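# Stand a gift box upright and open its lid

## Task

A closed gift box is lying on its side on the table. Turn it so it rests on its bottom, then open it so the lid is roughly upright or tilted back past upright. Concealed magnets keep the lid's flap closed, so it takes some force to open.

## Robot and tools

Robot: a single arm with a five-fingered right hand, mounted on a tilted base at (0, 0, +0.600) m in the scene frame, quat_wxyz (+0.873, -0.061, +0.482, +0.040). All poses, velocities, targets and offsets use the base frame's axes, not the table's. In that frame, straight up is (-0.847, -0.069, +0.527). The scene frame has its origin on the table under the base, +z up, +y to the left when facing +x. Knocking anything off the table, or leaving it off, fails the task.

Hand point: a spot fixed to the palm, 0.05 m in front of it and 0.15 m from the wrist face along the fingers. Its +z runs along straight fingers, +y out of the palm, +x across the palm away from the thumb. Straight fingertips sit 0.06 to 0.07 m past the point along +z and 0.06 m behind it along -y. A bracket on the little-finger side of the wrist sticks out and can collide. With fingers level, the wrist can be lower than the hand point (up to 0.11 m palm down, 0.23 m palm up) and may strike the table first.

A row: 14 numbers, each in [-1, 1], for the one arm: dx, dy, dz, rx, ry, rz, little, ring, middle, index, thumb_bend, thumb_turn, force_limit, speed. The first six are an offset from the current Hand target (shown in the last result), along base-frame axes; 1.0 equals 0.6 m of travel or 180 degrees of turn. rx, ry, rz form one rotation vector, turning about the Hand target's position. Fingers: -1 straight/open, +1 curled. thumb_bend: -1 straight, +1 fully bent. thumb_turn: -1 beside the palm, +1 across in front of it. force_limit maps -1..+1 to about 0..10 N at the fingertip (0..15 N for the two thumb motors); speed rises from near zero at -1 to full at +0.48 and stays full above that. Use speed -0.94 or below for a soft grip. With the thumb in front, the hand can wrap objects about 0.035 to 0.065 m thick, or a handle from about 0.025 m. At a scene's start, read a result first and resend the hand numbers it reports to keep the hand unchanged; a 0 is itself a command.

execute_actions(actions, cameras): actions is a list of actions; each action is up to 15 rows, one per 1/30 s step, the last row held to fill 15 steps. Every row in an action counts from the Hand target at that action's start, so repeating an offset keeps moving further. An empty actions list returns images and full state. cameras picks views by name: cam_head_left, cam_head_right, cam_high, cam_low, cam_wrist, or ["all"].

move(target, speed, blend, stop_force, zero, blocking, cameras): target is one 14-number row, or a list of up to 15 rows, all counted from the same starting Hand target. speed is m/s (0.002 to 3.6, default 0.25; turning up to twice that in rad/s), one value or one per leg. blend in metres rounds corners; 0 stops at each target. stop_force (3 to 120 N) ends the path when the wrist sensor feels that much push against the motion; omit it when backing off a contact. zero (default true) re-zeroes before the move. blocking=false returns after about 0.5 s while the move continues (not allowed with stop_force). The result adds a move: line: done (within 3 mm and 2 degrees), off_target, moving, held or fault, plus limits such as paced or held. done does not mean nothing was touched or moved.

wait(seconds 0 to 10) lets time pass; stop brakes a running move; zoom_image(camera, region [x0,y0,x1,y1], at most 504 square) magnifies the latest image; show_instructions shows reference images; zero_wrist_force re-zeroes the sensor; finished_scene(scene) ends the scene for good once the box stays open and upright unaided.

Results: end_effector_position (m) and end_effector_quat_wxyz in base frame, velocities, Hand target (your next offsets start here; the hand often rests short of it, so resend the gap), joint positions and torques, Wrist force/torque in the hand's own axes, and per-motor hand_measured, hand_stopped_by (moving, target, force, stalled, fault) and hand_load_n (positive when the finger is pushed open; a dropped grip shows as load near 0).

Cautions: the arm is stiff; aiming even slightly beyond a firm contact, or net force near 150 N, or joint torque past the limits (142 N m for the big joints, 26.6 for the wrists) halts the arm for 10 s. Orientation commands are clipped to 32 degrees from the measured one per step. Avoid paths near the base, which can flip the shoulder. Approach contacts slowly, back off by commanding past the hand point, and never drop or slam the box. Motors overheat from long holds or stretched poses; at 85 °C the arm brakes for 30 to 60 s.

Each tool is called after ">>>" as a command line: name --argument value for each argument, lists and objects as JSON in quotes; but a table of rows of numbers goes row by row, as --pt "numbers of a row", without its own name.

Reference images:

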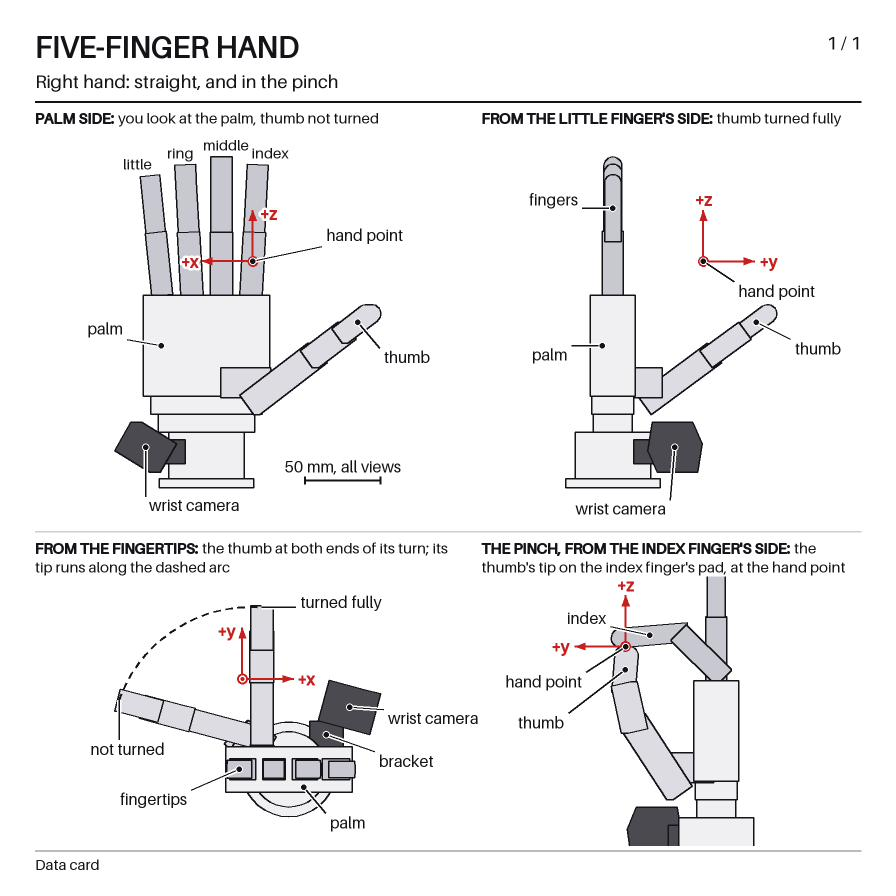

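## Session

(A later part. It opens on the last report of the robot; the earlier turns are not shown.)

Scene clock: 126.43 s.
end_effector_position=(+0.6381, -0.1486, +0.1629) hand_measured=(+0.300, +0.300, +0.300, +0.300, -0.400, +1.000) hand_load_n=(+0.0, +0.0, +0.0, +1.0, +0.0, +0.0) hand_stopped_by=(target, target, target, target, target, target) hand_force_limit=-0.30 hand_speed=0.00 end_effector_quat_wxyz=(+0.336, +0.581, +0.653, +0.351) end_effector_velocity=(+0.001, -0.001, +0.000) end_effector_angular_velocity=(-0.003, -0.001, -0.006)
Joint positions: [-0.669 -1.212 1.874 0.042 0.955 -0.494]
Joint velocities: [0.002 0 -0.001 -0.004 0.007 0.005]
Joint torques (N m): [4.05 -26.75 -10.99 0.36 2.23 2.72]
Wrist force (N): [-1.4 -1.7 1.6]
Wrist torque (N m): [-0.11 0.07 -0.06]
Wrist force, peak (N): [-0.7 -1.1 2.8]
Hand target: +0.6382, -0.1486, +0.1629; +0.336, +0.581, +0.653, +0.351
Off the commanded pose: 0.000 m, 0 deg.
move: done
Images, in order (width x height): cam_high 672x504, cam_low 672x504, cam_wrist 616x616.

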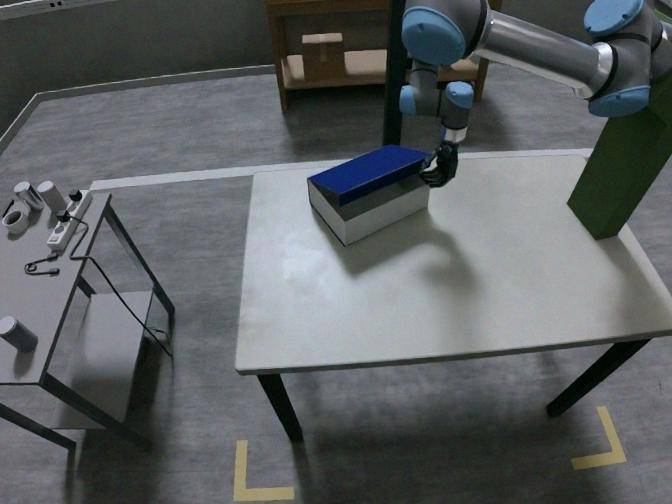

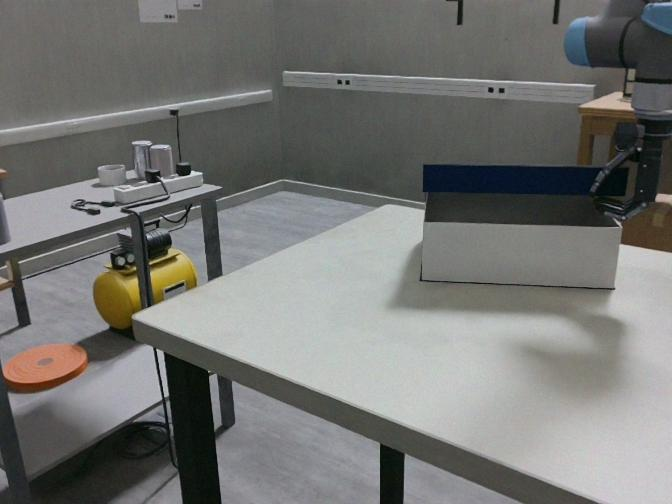

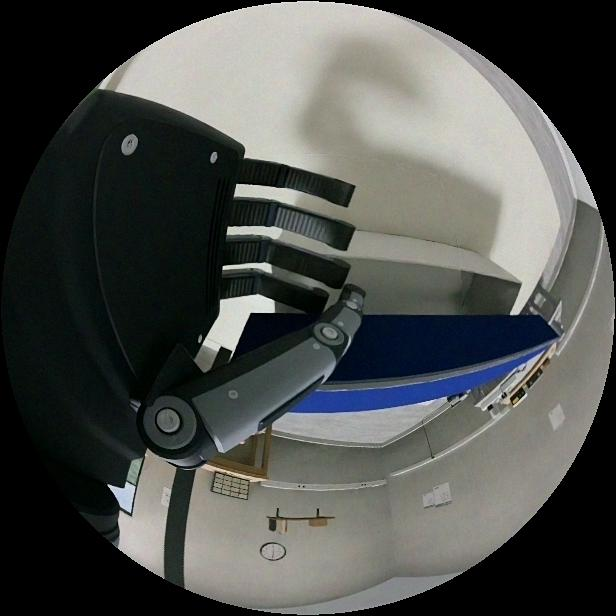

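>>> move --pt "-0.1023 -0.0444 0.0733 0 0 0 0.3 0.3 0.3 0.3 -0.4 1 -0.3 0" --pt "-0.1587 -0.1148 0.1254 0 0 0 0.3 0.3 0.3 0.3 -0.4 1 -0.3 0" --speed 0.08 --blend '[0.02,0]' --cameras '["all"]'

>>> zoom_image --camera "cam_low" --region '[400, 60, 672, 320]'

>>> zoom_image --camera "cam_head_left" --region '[190, 130, 410, 350]'

Scene clock: 129.47 s.
end_effector_position=(+0.5430, -0.2175, +0.2383) hand_measured=(+0.300, +0.300, +0.300, +0.300, -0.400, +1.000) hand_load_n=(+0.0, +0.5, +0.0, +0.5, +0.0, +0.0) hand_stopped_by=(target, target, target, target, target, target) hand_force_limit=-0.30 hand_speed=0.00 end_effector_quat_wxyz=(+0.336, +0.581, +0.653, +0.351)
Joint positions: [-0.989 -1.383 1.92 0.376 0.731 -0.804]
Joint torques (N m): [-9.64 -19.01 8.1 2.68 1.76 0.73]
Wrist force (N): [-0.2 -1.3 0.7]
Wrist torque (N m): [-0.05 -0.02 0.00]
Wrist force, peak (N): [-0.7 -1.9 2.6]
Hand target: +0.5430, -0.2175, +0.2381; +0.336, +0.581, +0.653, +0.351
Off the commanded pose: 0.000 m, 0 deg.
move: done

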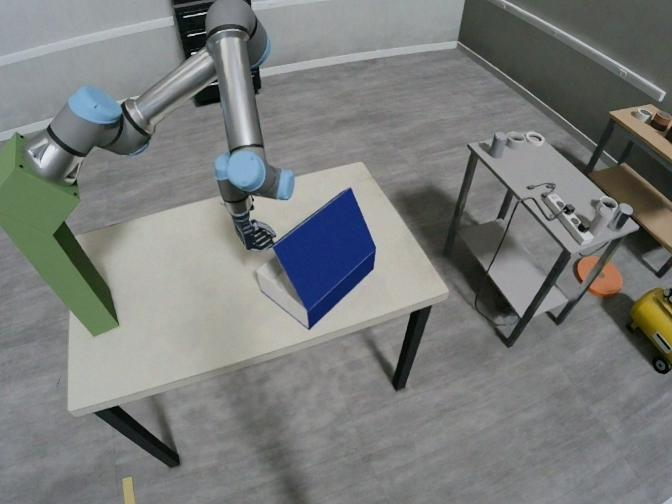

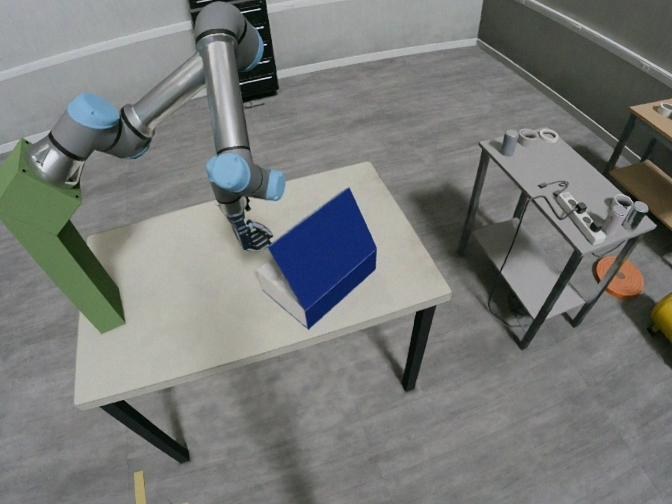

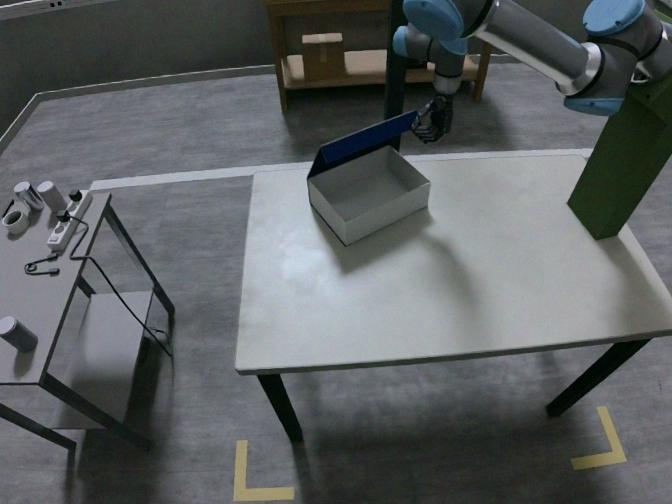

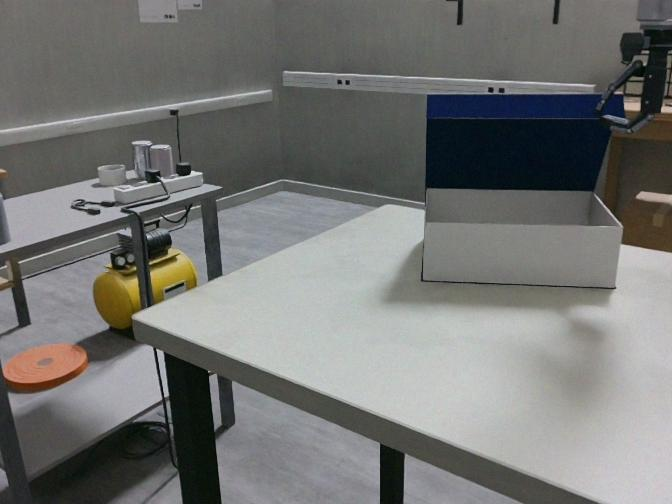

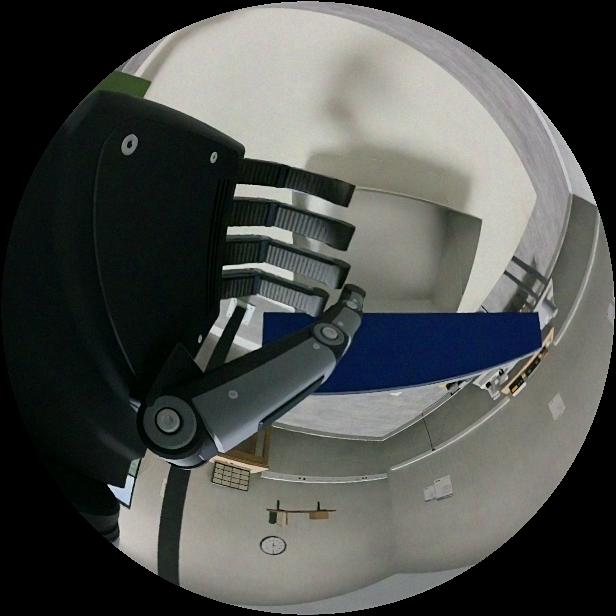

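Scaled by 1.853 from the camera's 672x504 image, which has a finer 960x720 frame.

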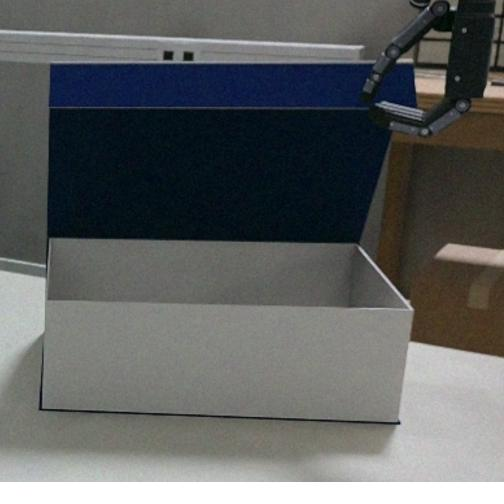

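Scaled by 2.291 from the camera's 672x504 image, which has a finer 960x720 frame.

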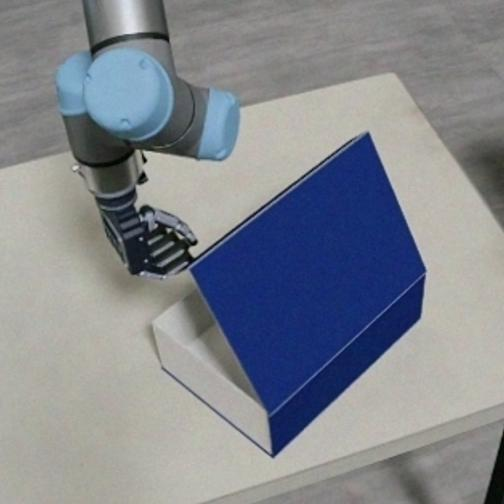

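>>> move --pt "-0.0363 -0.0869 0.0444 0 0 0 0.3 0.3 0.3 0.3 -0.4 1 -0.3 0" --pt "-0.049 -0.1851 0.0775 0 0 0 0.3 0.3 0.3 0.3 -0.4 1 -0.3 0" --speed 0.07 --blend '[0.02,0]' --cameras '["all"]'

>>> zoom_image --camera "cam_low" --region '[400, 60, 672, 320]'

>>> zoom_image --camera "cam_head_left" --region '[190, 130, 410, 350]'

Scene clock: 132.13 s.
end_effector_position=(+0.5135, -0.3286, +0.2846) hand_measured=(+0.300, +0.300, +0.300, +0.300, -0.400, +1.000) hand_load_n=(+0.0, +0.0, +0.0, +0.0, +0.0, +0.0) hand_stopped_by=(target, target, target, target, target, target) hand_force_limit=-0.30 hand_speed=0.00 end_effector_quat_wxyz=(+0.336, +0.581, +0.653, +0.351)
Joint positions: [-1.2 -1.265 1.689 0.716 0.621 -1.093]
Joint torques (N m): [-8.67 -35.05 0.61 1.05 2.42 2.45]
Wrist force (N): [-0.5 -1.3 1.0]
Wrist torque (N m): [-0.10 -0.06 0.04]
Wrist force, peak (N): [-0.1 -1.8 1.1]
Hand target: +0.5136, -0.3285, +0.2846; +0.336, +0.581, +0.653, +0.351
Off the commanded pose: 0.000 m, 0 deg.
move: done

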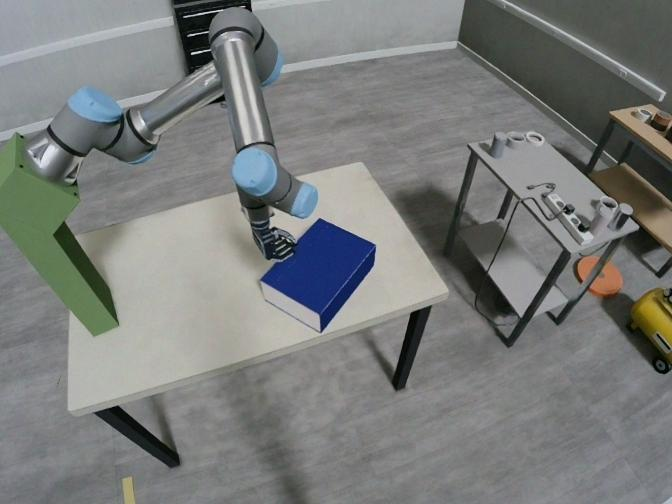

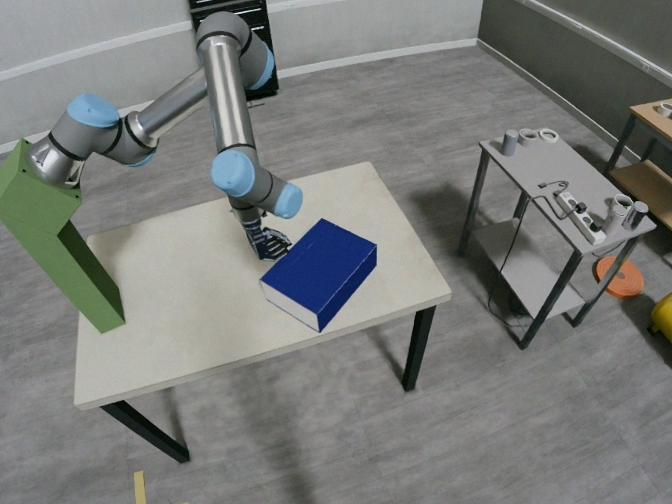

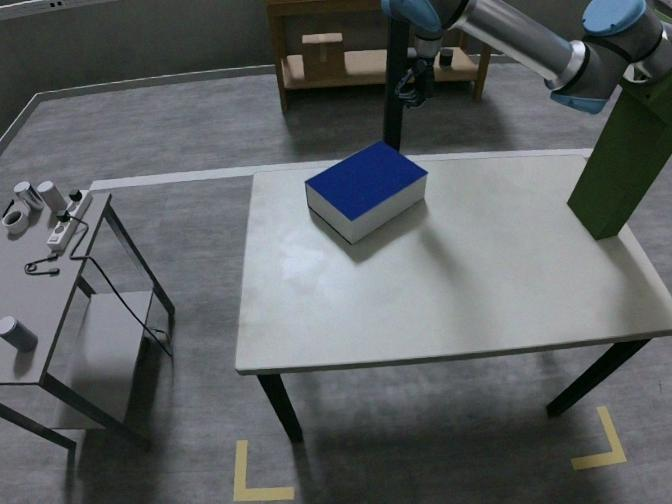

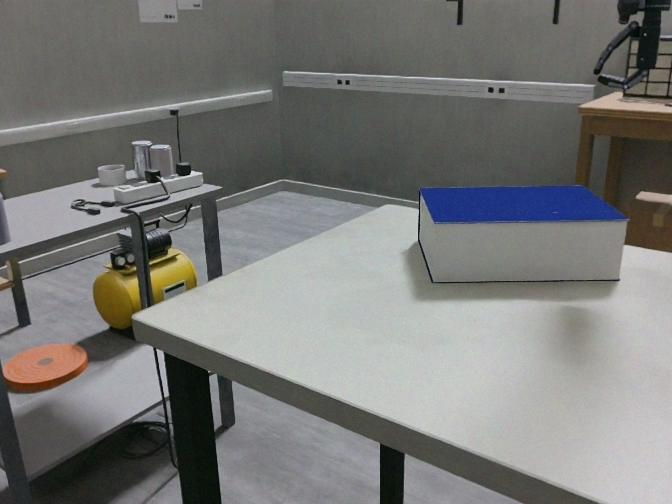

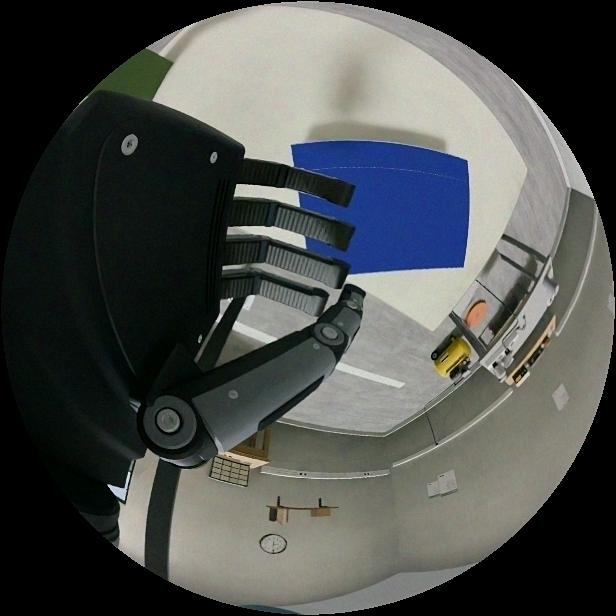

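Scaled by 1.853 from the camera's 672x504 image, which has a finer 960x720 frame.

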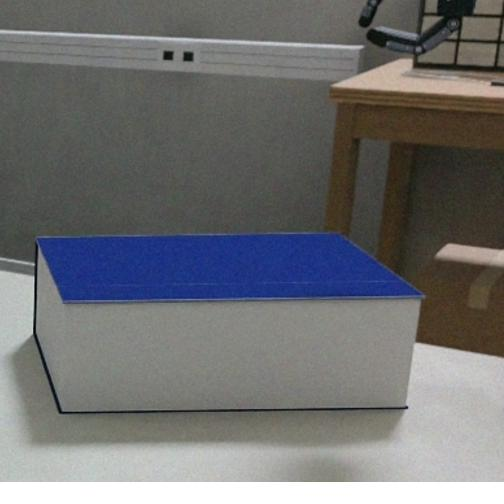

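Scaled by 2.291 from the camera's 672x504 image, which has a finer 960x720 frame.

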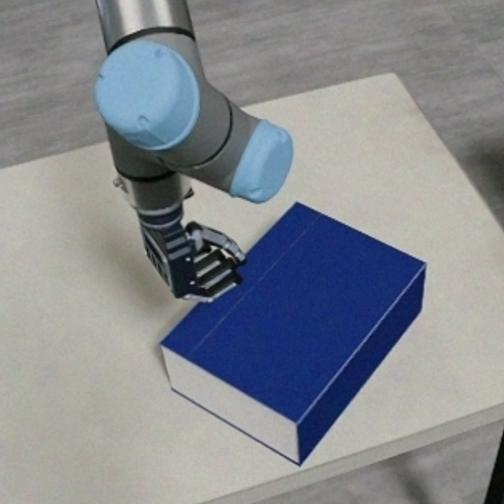

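>>> zoom_image --camera "cam_low" --region '[410, 170, 640, 300]'

>>> zoom_image --camera "cam_high" --region '[290, 120, 450, 260]'

>>> zoom_image --camera "cam_head_left" --region '[240, 200, 400, 340]'

>>> zoom_image --camera "cam_wrist" --region '[270, 100, 500, 300]'

Scaled by 2.191 from the camera's 672x504 image, which has a finer 960x720 frame.

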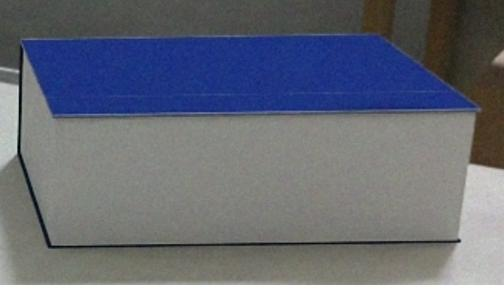

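Scaled by 3.150 from the camera's 672x504 image, which has a finer 960x720 frame.

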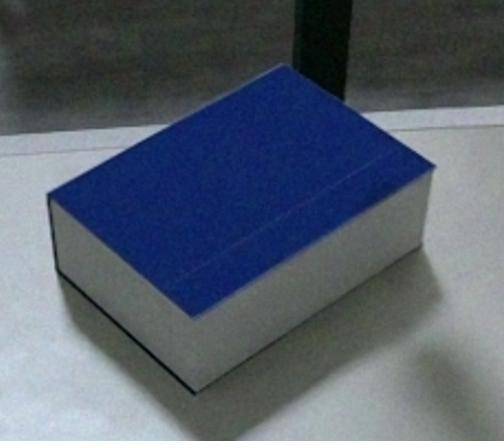

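Scaled by 3.150 from the camera's 672x504 image, which has a finer 960x720 frame.

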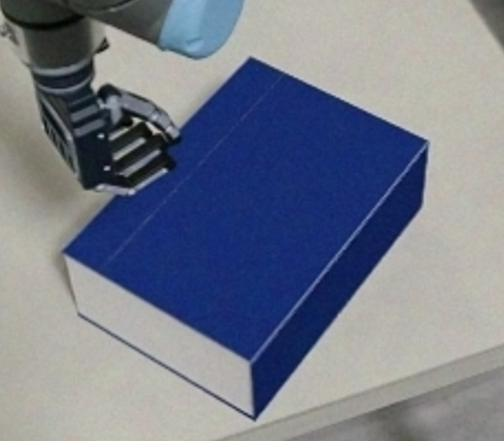

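Scaled by 2.191 from the camera's 616x616 image, which has a finer 880x880 frame.

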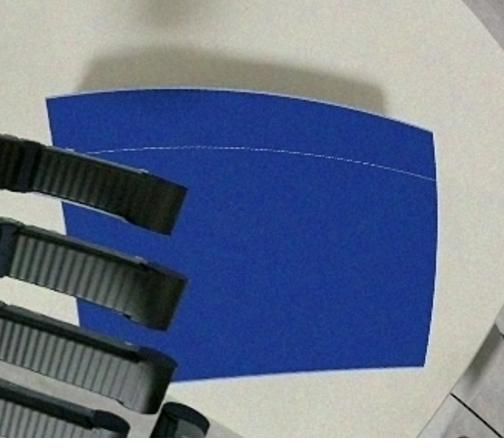

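>>> move --target '[0.062,0.304,-0.1395,-0.064,-0.0051,0.0399,0.3,0.3,0.3,0.3,-0.4,1,-0.3,0]' --speed 0.2 --cameras '["cam_wrist","cam_high"]'

>>> zoom_image --camera "cam_wrist" --region '[220, 100, 560, 440]'

Scene clock: 137.73 s.
end_effector_position=(+0.5508, -0.1462, +0.2010) hand_measured=(+0.300, +0.300, +0.300, +0.300, -0.400, +1.000) hand_load_n=(+0.0, +0.0, +0.0, +0.0, +0.0, +0.0) hand_stopped_by=(target, target, target, target, target, target) hand_force_limit=-0.30 hand_speed=0.00 end_effector_quat_wxyz=(+0.375, +0.500, +0.717, +0.308)
Joint positions: [-0.87 -1.401 2.047 0.173 0.809 -0.911]
Joint torques (N m): [3.77 -19.95 -2.14 -0.07 -0.28 -1.81]
Wrist force (N): [-0.5 -1.6 1.4]
Wrist torque (N m): [-0.19 -0.08 0.10]
Wrist force, peak (N): [1.0 -1.4 1.9]
Hand target: +0.5508, -0.1461, +0.2009; +0.375, +0.500, +0.717, +0.308
Off the commanded pose: 0.000 m, 0 deg.
move: done
Images, in order (width x height): cam_high 672x504, cam_wrist 616x616.

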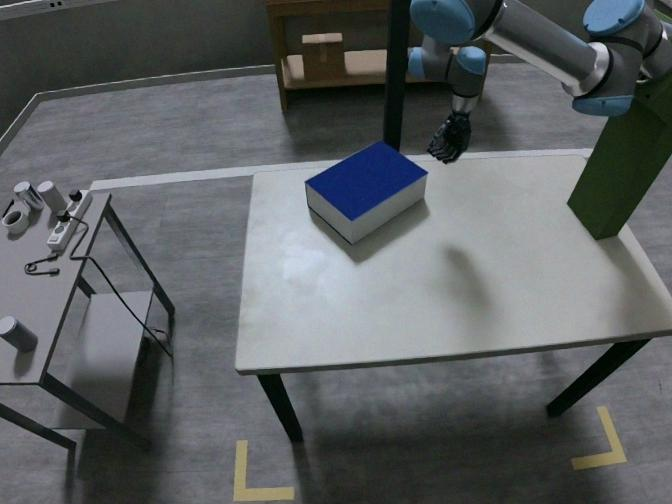

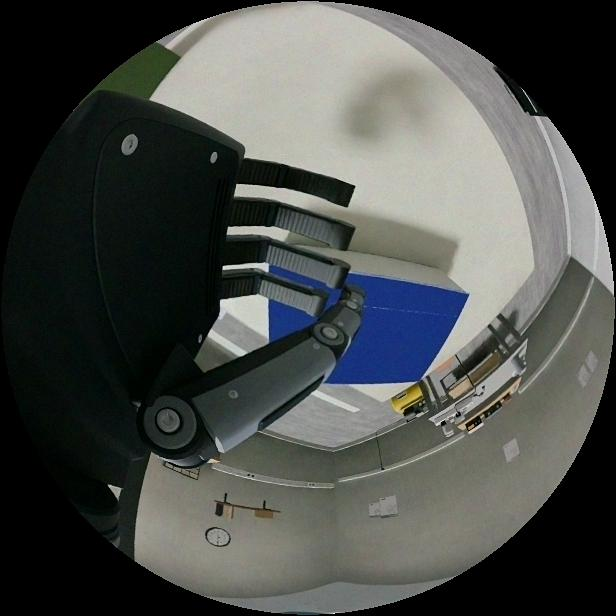

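Scaled by 1.482 from the camera's 616x616 image, which has a finer 880x880 frame.

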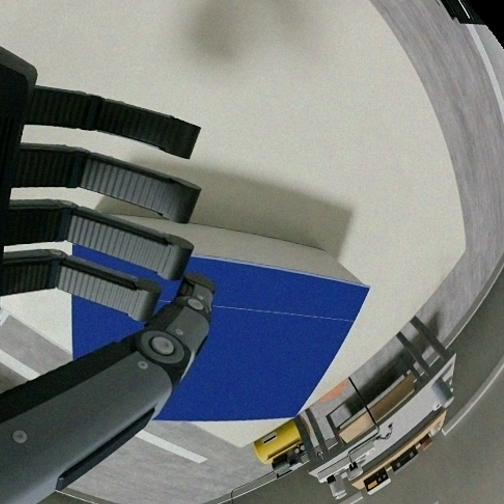

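>>> move --target '[0.2178,0.004,-0.1712,0,0,0,0.3,0.3,0.3,0.3,-0.4,1,-0.3,0]' --speed 0.15 --stop_force 6

>>> move --target '[0.0166,-0.0523,0.0199,0,0,0,0.3,0.3,0.3,0.3,-0.4,1,-0.3,0]' --speed 0.04 --cameras '["cam_wrist","cam_high","cam_low"]'

>>> zoom_image --camera "cam_wrist" --region '[220, 150, 500, 430]'

>>> zoom_image --camera "cam_high" --region '[370, 110, 470, 230]'

>>> zoom_image --camera "cam_low" --region '[540, 150, 672, 300]'

Scene clock: 141.03 s.
end_effector_position=(+0.6815, -0.1437, +0.0982) hand_measured=(+0.300, +0.300, +0.300, +0.300, -0.400, +1.000) hand_load_n=(+0.0, +0.0, +0.0, +0.0, +0.0, +0.0) hand_stopped_by=(target, target, target, target, target, target) hand_force_limit=-0.30 hand_speed=0.00 end_effector_quat_wxyz=(+0.375, +0.500, +0.717, +0.308)
Joint positions: [-0.628 -1.022 1.795 -0.086 0.986 -0.699]
Joint torques (N m): [-23.81 -27.15 -8.46 0.39 -1.05 -1.83]
Wrist force (N): [-1.3 -1.5 1.1]
Wrist torque (N m): [-0.12 0.09 -0.03]
Wrist force, peak (N): [-1.0 -1.6 2.5]
Hand target: +0.6815, -0.1437, +0.0982; +0.375, +0.500, +0.717, +0.308
Off the commanded pose: 0.000 m, 0 deg.
move: done

Scene clock: 142.20 s.
end_effector_position=(+0.6914, -0.1753, +0.1101) hand_measured=(+0.300, +0.300, +0.300, +0.300, -0.400, +1.000) hand_load_n=(+0.0, +0.0, +0.0, +0.0, +0.0, +0.0) hand_stopped_by=(target, target, target, target, target, target) hand_force_limit=-0.30 hand_speed=0.00 end_effector_quat_wxyz=(+0.375, +0.500, +0.717, +0.308)
Joint positions: [-0.67 -1 1.717 -0.012 0.954 -0.732]
Joint torques (N m): [-0.43 -47.48 15.62 0.1 2.15 1.85]
Wrist force (N): [-0.7 -1.4 1.1]
Wrist torque (N m): [-0.14 0.02 0.05]
Wrist force, peak (N): [-1.2 -1.6 1.2]
Hand target: +0.6914, -0.1751, +0.1102; +0.375, +0.500, +0.717, +0.308
Off the commanded pose: 0.000 m, 0 deg.
move: done
Images, in order (width x height): cam_high 672x504, cam_low 672x504, cam_wrist 616x616.

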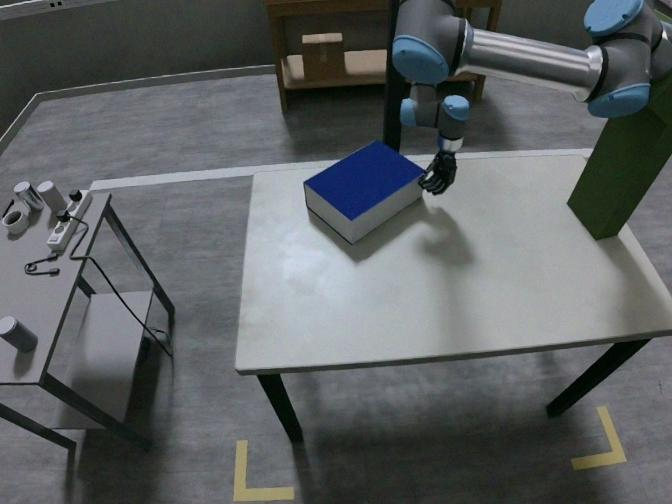

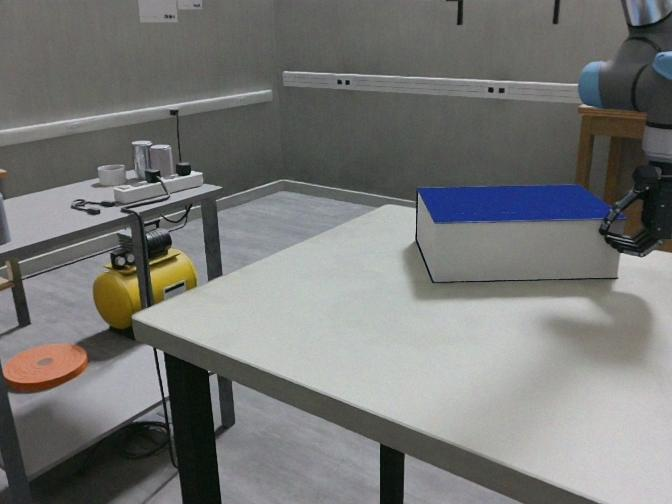

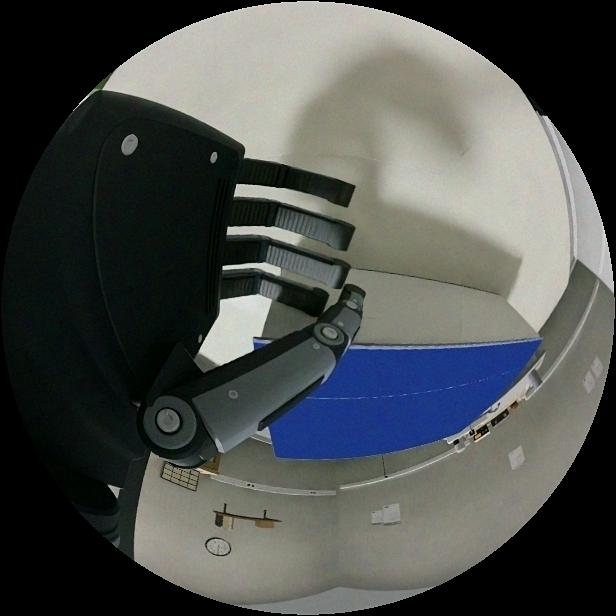

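Scaled by 1.800 from the camera's 616x616 image, which has a finer 880x880 frame.

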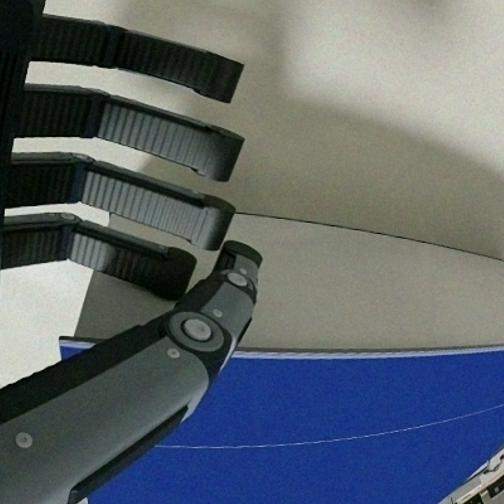

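Scaled by 4.200 from the camera's 672x504 image, which has a finer 960x720 frame.

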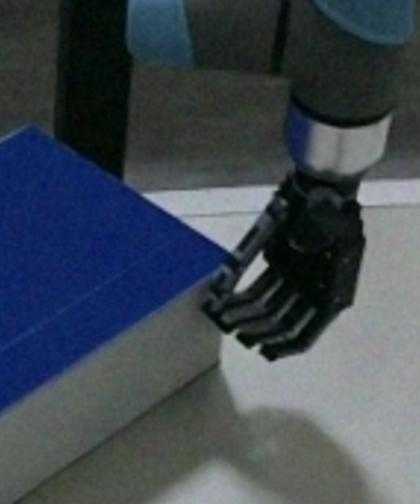

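Scaled by 3.360 from the camera's 672x504 image, which has a finer 960x720 frame.

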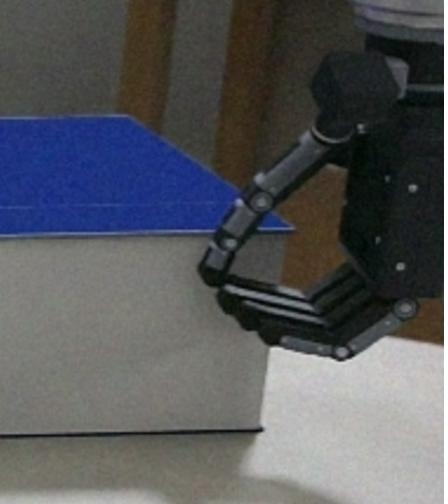

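>>> move --pt "0.0057 -0.0179 0.0068 0 0 0 0.3 0.3 0.3 0.3 -0.4 1 -0.3 0" --pt "-0.0559 -0.029 0.0487 0 0 0 0.3 0.3 0.3 0.3 -0.4 1 -0.3 0" --speed 0.04 --cameras '["cam_wrist","cam_high","cam_low"]'

>>> zoom_image --camera "cam_wrist" --region '[220, 150, 500, 430]'

>>> zoom_image --camera "cam_low" --region '[400, 130, 672, 300]'

Scene clock: 144.83 s.
end_effector_position=(+0.6577, -0.1925, +0.1394) hand_measured=(+0.300, +0.300, +0.300, +0.300, -0.400, +1.000) hand_load_n=(+0.0, +0.0, +0.0, +1.5, +0.0, +0.0) hand_stopped_by=(target, target, target, target, target, target) hand_force_limit=-0.30 hand_speed=0.00 end_effector_quat_wxyz=(+0.375, +0.500, +0.717, +0.308) end_effector_velocity=(+0.003, +0.000, -0.001) end_effector_angular_velocity=(-0.001, -0.001, -0.002)
Joint positions: [-0.749 -1.081 1.767 0.058 0.895 -0.797]
Joint velocities: [0.005 0.005 -0.005 -0.005 0.005 0.005]
Joint torques (N m): [-1 -27.89 -10.8 0.15 2.14 2.1]
Wrist force (N): [-0.8 -1.3 1.8]
Wrist torque (N m): [-0.11 -0.04 0.06]
Wrist force, peak (N): [-0.3 -2.0 2.3]
Hand target: +0.6579, -0.1925, +0.1394; +0.375, +0.500, +0.717, +0.308
Off the commanded pose: 0.000 m, 0 deg.
move: done
Images, in order (width x height): cam_high 672x504, cam_low 672x504, cam_wrist 616x616.

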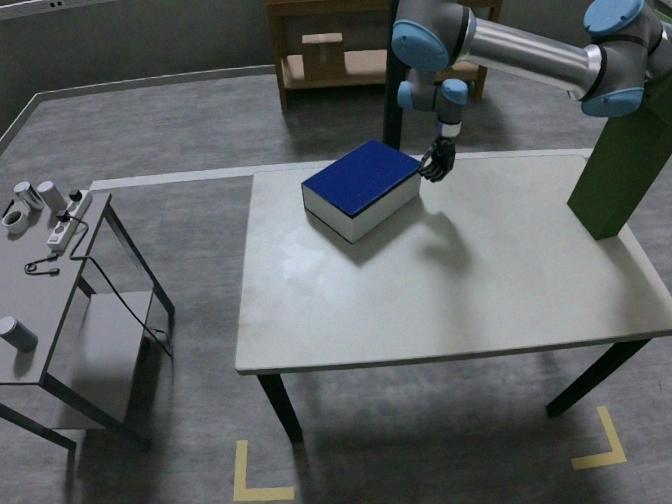

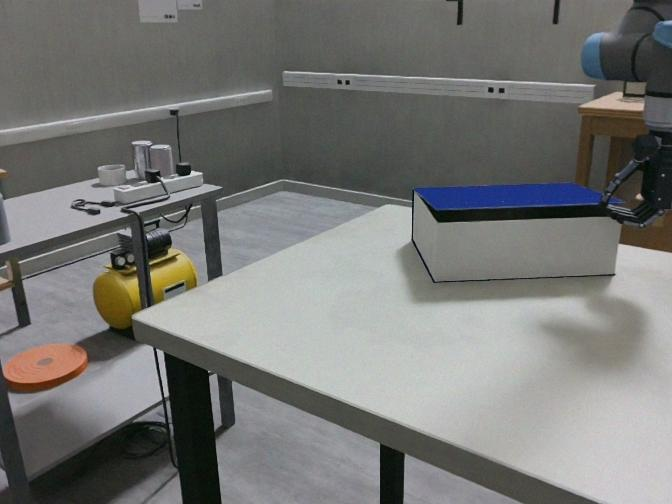

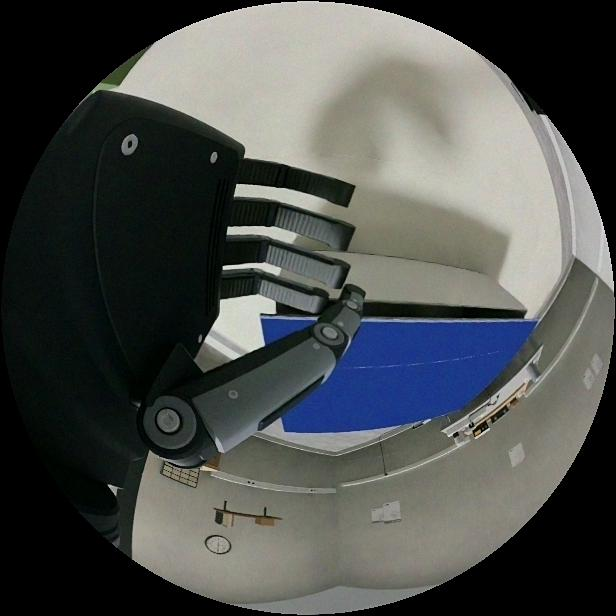

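Scaled by 1.800 from the camera's 616x616 image, which has a finer 880x880 frame.

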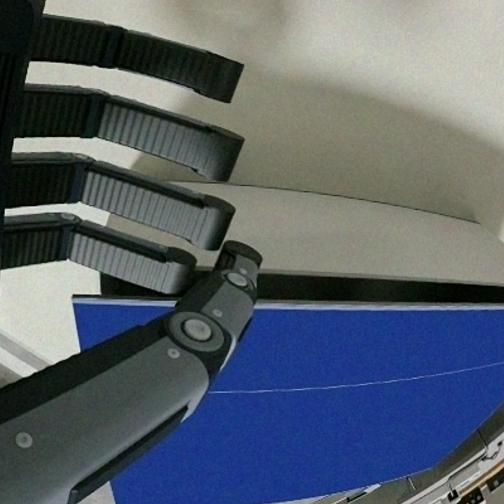

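Scaled by 1.853 from the camera's 672x504 image, which has a finer 960x720 frame.

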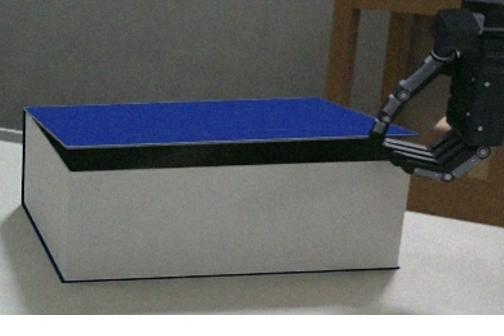

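>>> move --pt "-0.0377 -0.027 0.0371 0 0 0 0.3 0.3 0.3 0.3 -0.4 1 -0.3 0" --pt "-0.1021 -0.0685 0.0977 0 0 0 0.3 0.3 0.3 0.3 -0.4 1 -0.3 0" --speed 0.07 --blend '[0.01,0]' --cameras '["cam_wrist","cam_high","cam_low"]'

>>> zoom_image --camera "cam_wrist" --region '[220, 150, 500, 430]'

>>> zoom_image --camera "cam_low" --region '[400, 100, 672, 300]'

Scene clock: 147.67 s.
end_effector_position=(+0.5966, -0.2336, +0.1980) hand_measured=(+0.300, +0.300, +0.300, +0.300, -0.400, +1.000) hand_load_n=(+0.0, +0.0, +0.0, +1.0, +0.0, +0.0) hand_stopped_by=(target, target, target, target, target, target) hand_force_limit=-0.30 hand_speed=0.00 end_effector_quat_wxyz=(+0.375, +0.500, +0.717, +0.308)
Joint positions: [-0.923 -1.203 1.799 0.263 0.774 -0.966]
Joint torques (N m): [-8.29 -25.09 -4.46 1.41 2.33 2.18]
Wrist force (N): [-0.8 -1.7 1.9]
Wrist torque (N m): [-0.15 -0.01 -0.07]
Wrist force, peak (N): [0.5 -2.4 2.5]
Hand target: +0.5966, -0.2336, +0.1980; +0.375, +0.500, +0.717, +0.308
Off the commanded pose: 0.000 m, 0 deg.
move: done
Images, in order (width x height): cam_high 672x504, cam_low 672x504, cam_wrist 616x616.

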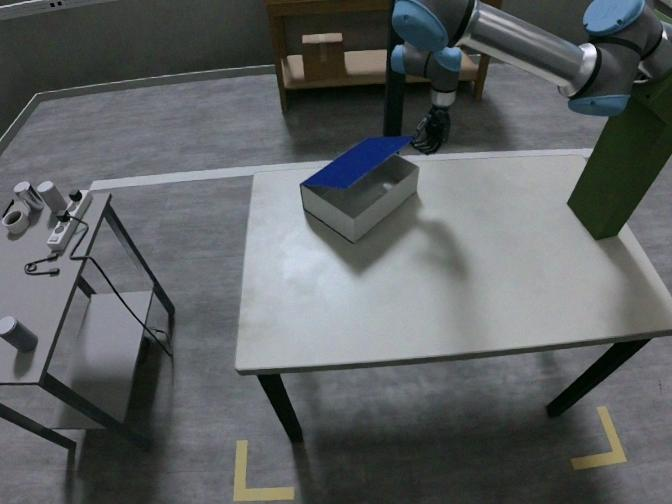

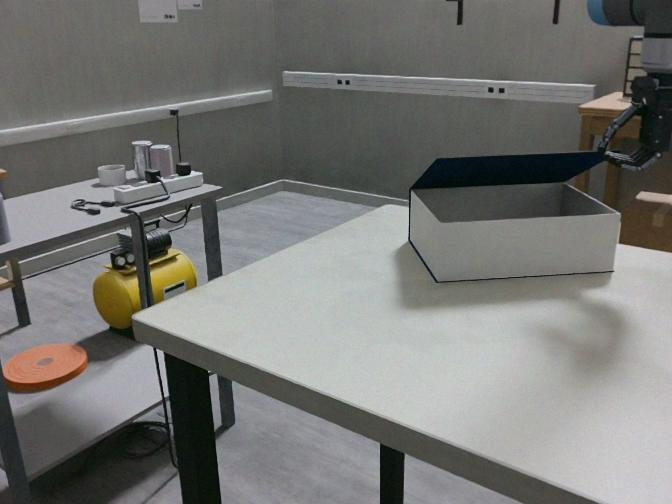

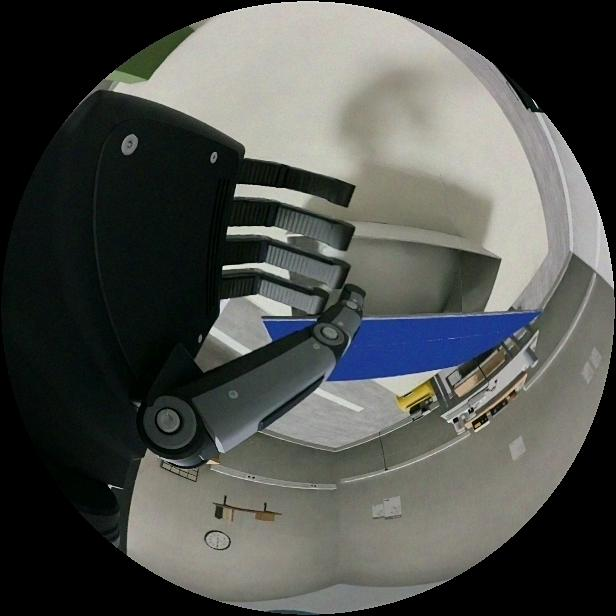

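Scaled by 1.800 from the camera's 616x616 image, which has a finer 880x880 frame.

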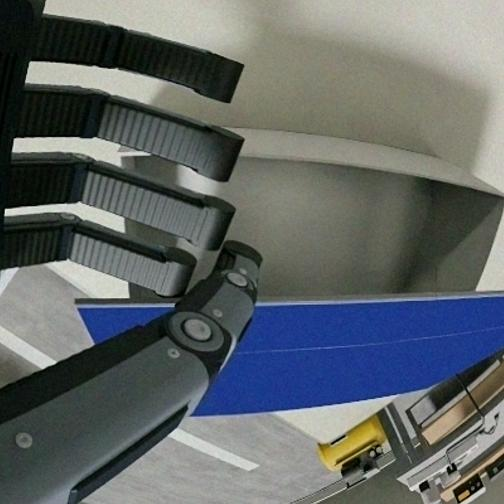

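Scaled by 1.853 from the camera's 672x504 image, which has a finer 960x720 frame.

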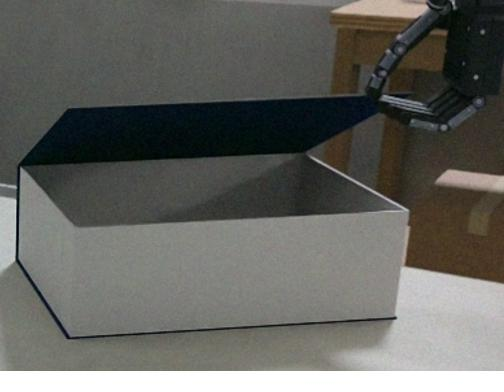

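>>> move --pt "-0.0443 -0.0612 0.0601 0 0 0 0.3 0.3 0.3 0.3 -0.4 1 -0.3 0" --pt "-0.0617 -0.1378 0.1135 0 0 0 0.3 0.3 0.3 0.3 -0.4 1 -0.3 0" --speed 0.07 --blend '[0.01,0]' --cameras '["cam_wrist","cam_head_left","cam_low"]'

>>> zoom_image --camera "cam_wrist" --region '[220, 150, 500, 430]'

>>> zoom_image --camera "cam_low" --region '[400, 40, 672, 300]'

>>> zoom_image --camera "cam_head_left" --region '[190, 130, 410, 350]'

Scene clock: 150.10 s.
end_effector_position=(+0.5596, -0.3164, +0.2661) hand_measured=(+0.300, +0.300, +0.300, +0.300, -0.400, +1.000) hand_load_n=(+0.0, +0.0, +0.0, +1.0, +0.0, +0.0) hand_stopped_by=(target, target, target, target, target, target) hand_force_limit=-0.30 hand_speed=0.00 end_effector_quat_wxyz=(+0.375, +0.500, +0.717, +0.308)
Joint positions: [-1.104 -1.191 1.622 0.596 0.666 -1.189]
Joint torques (N m): [-10.14 -41.51 1.37 1.52 2.32 2.58]
Wrist force (N): [-0.8 -1.5 1.6]
Wrist torque (N m): [-0.10 -0.05 0.00]
Wrist force, peak (N): [-0.3 -1.6 2.3]
Hand target: +0.5596, -0.3163, +0.2661; +0.375, +0.500, +0.717, +0.308
Off the commanded pose: 0.000 m, 0 deg.
move: done
Images, in order (width x height): cam_head_left 672x504, cam_low 672x504, cam_wrist 616x616.

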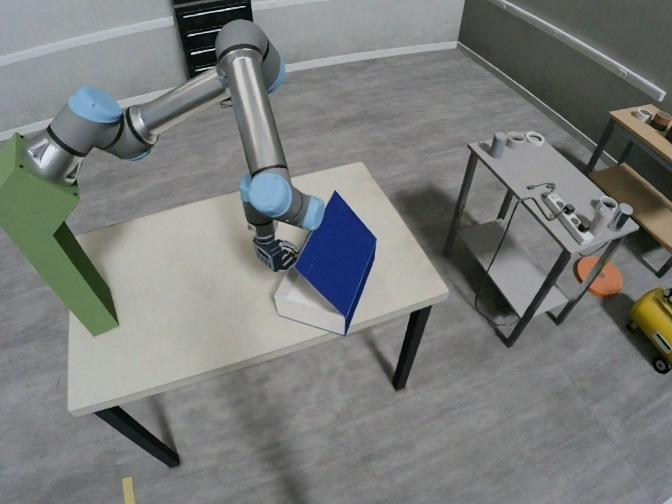

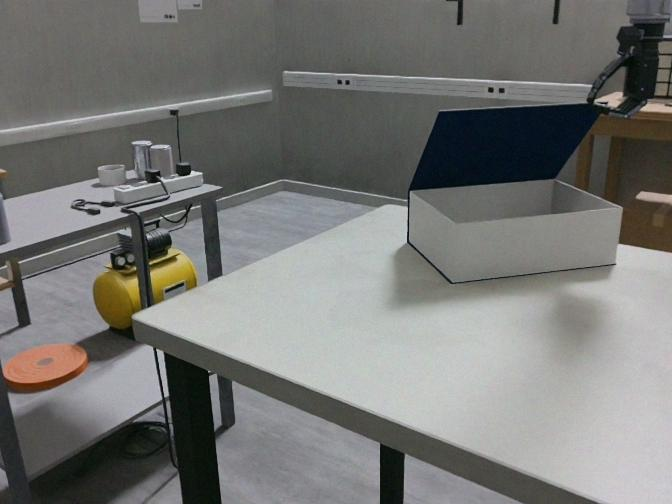

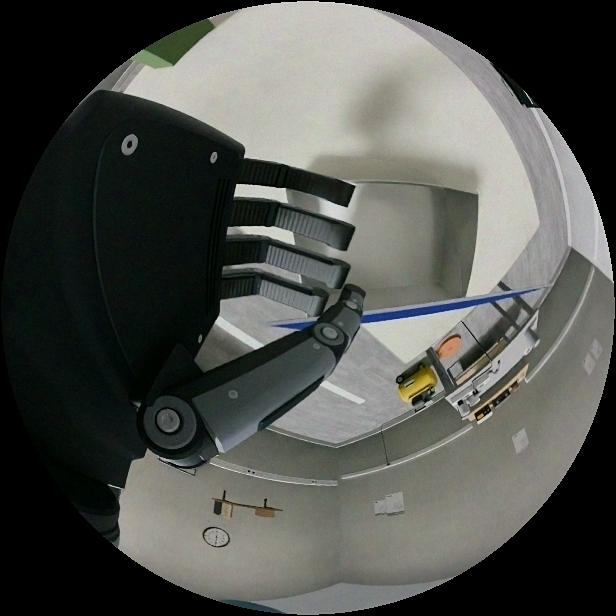

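Scaled by 1.800 from the camera's 616x616 image, which has a finer 880x880 frame.

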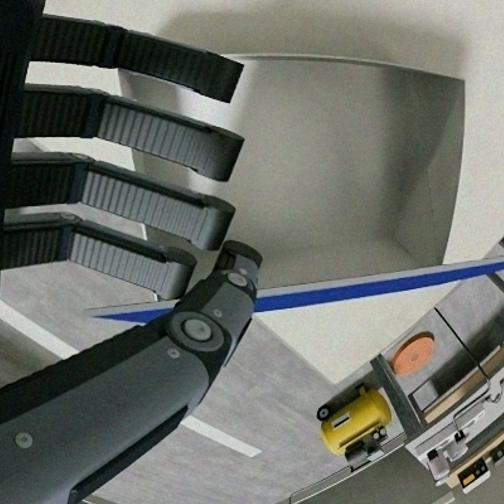

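Scaled by 1.853 from the camera's 672x504 image, which has a finer 960x720 frame.

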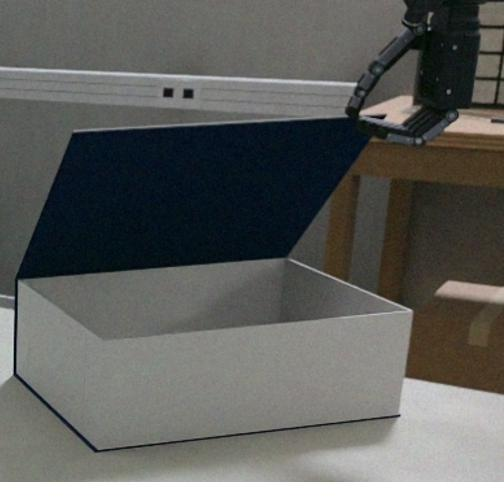

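Scaled by 2.291 from the camera's 672x504 image, which has a finer 960x720 frame.

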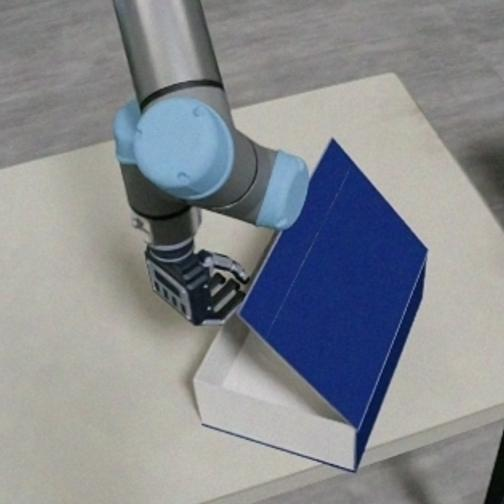

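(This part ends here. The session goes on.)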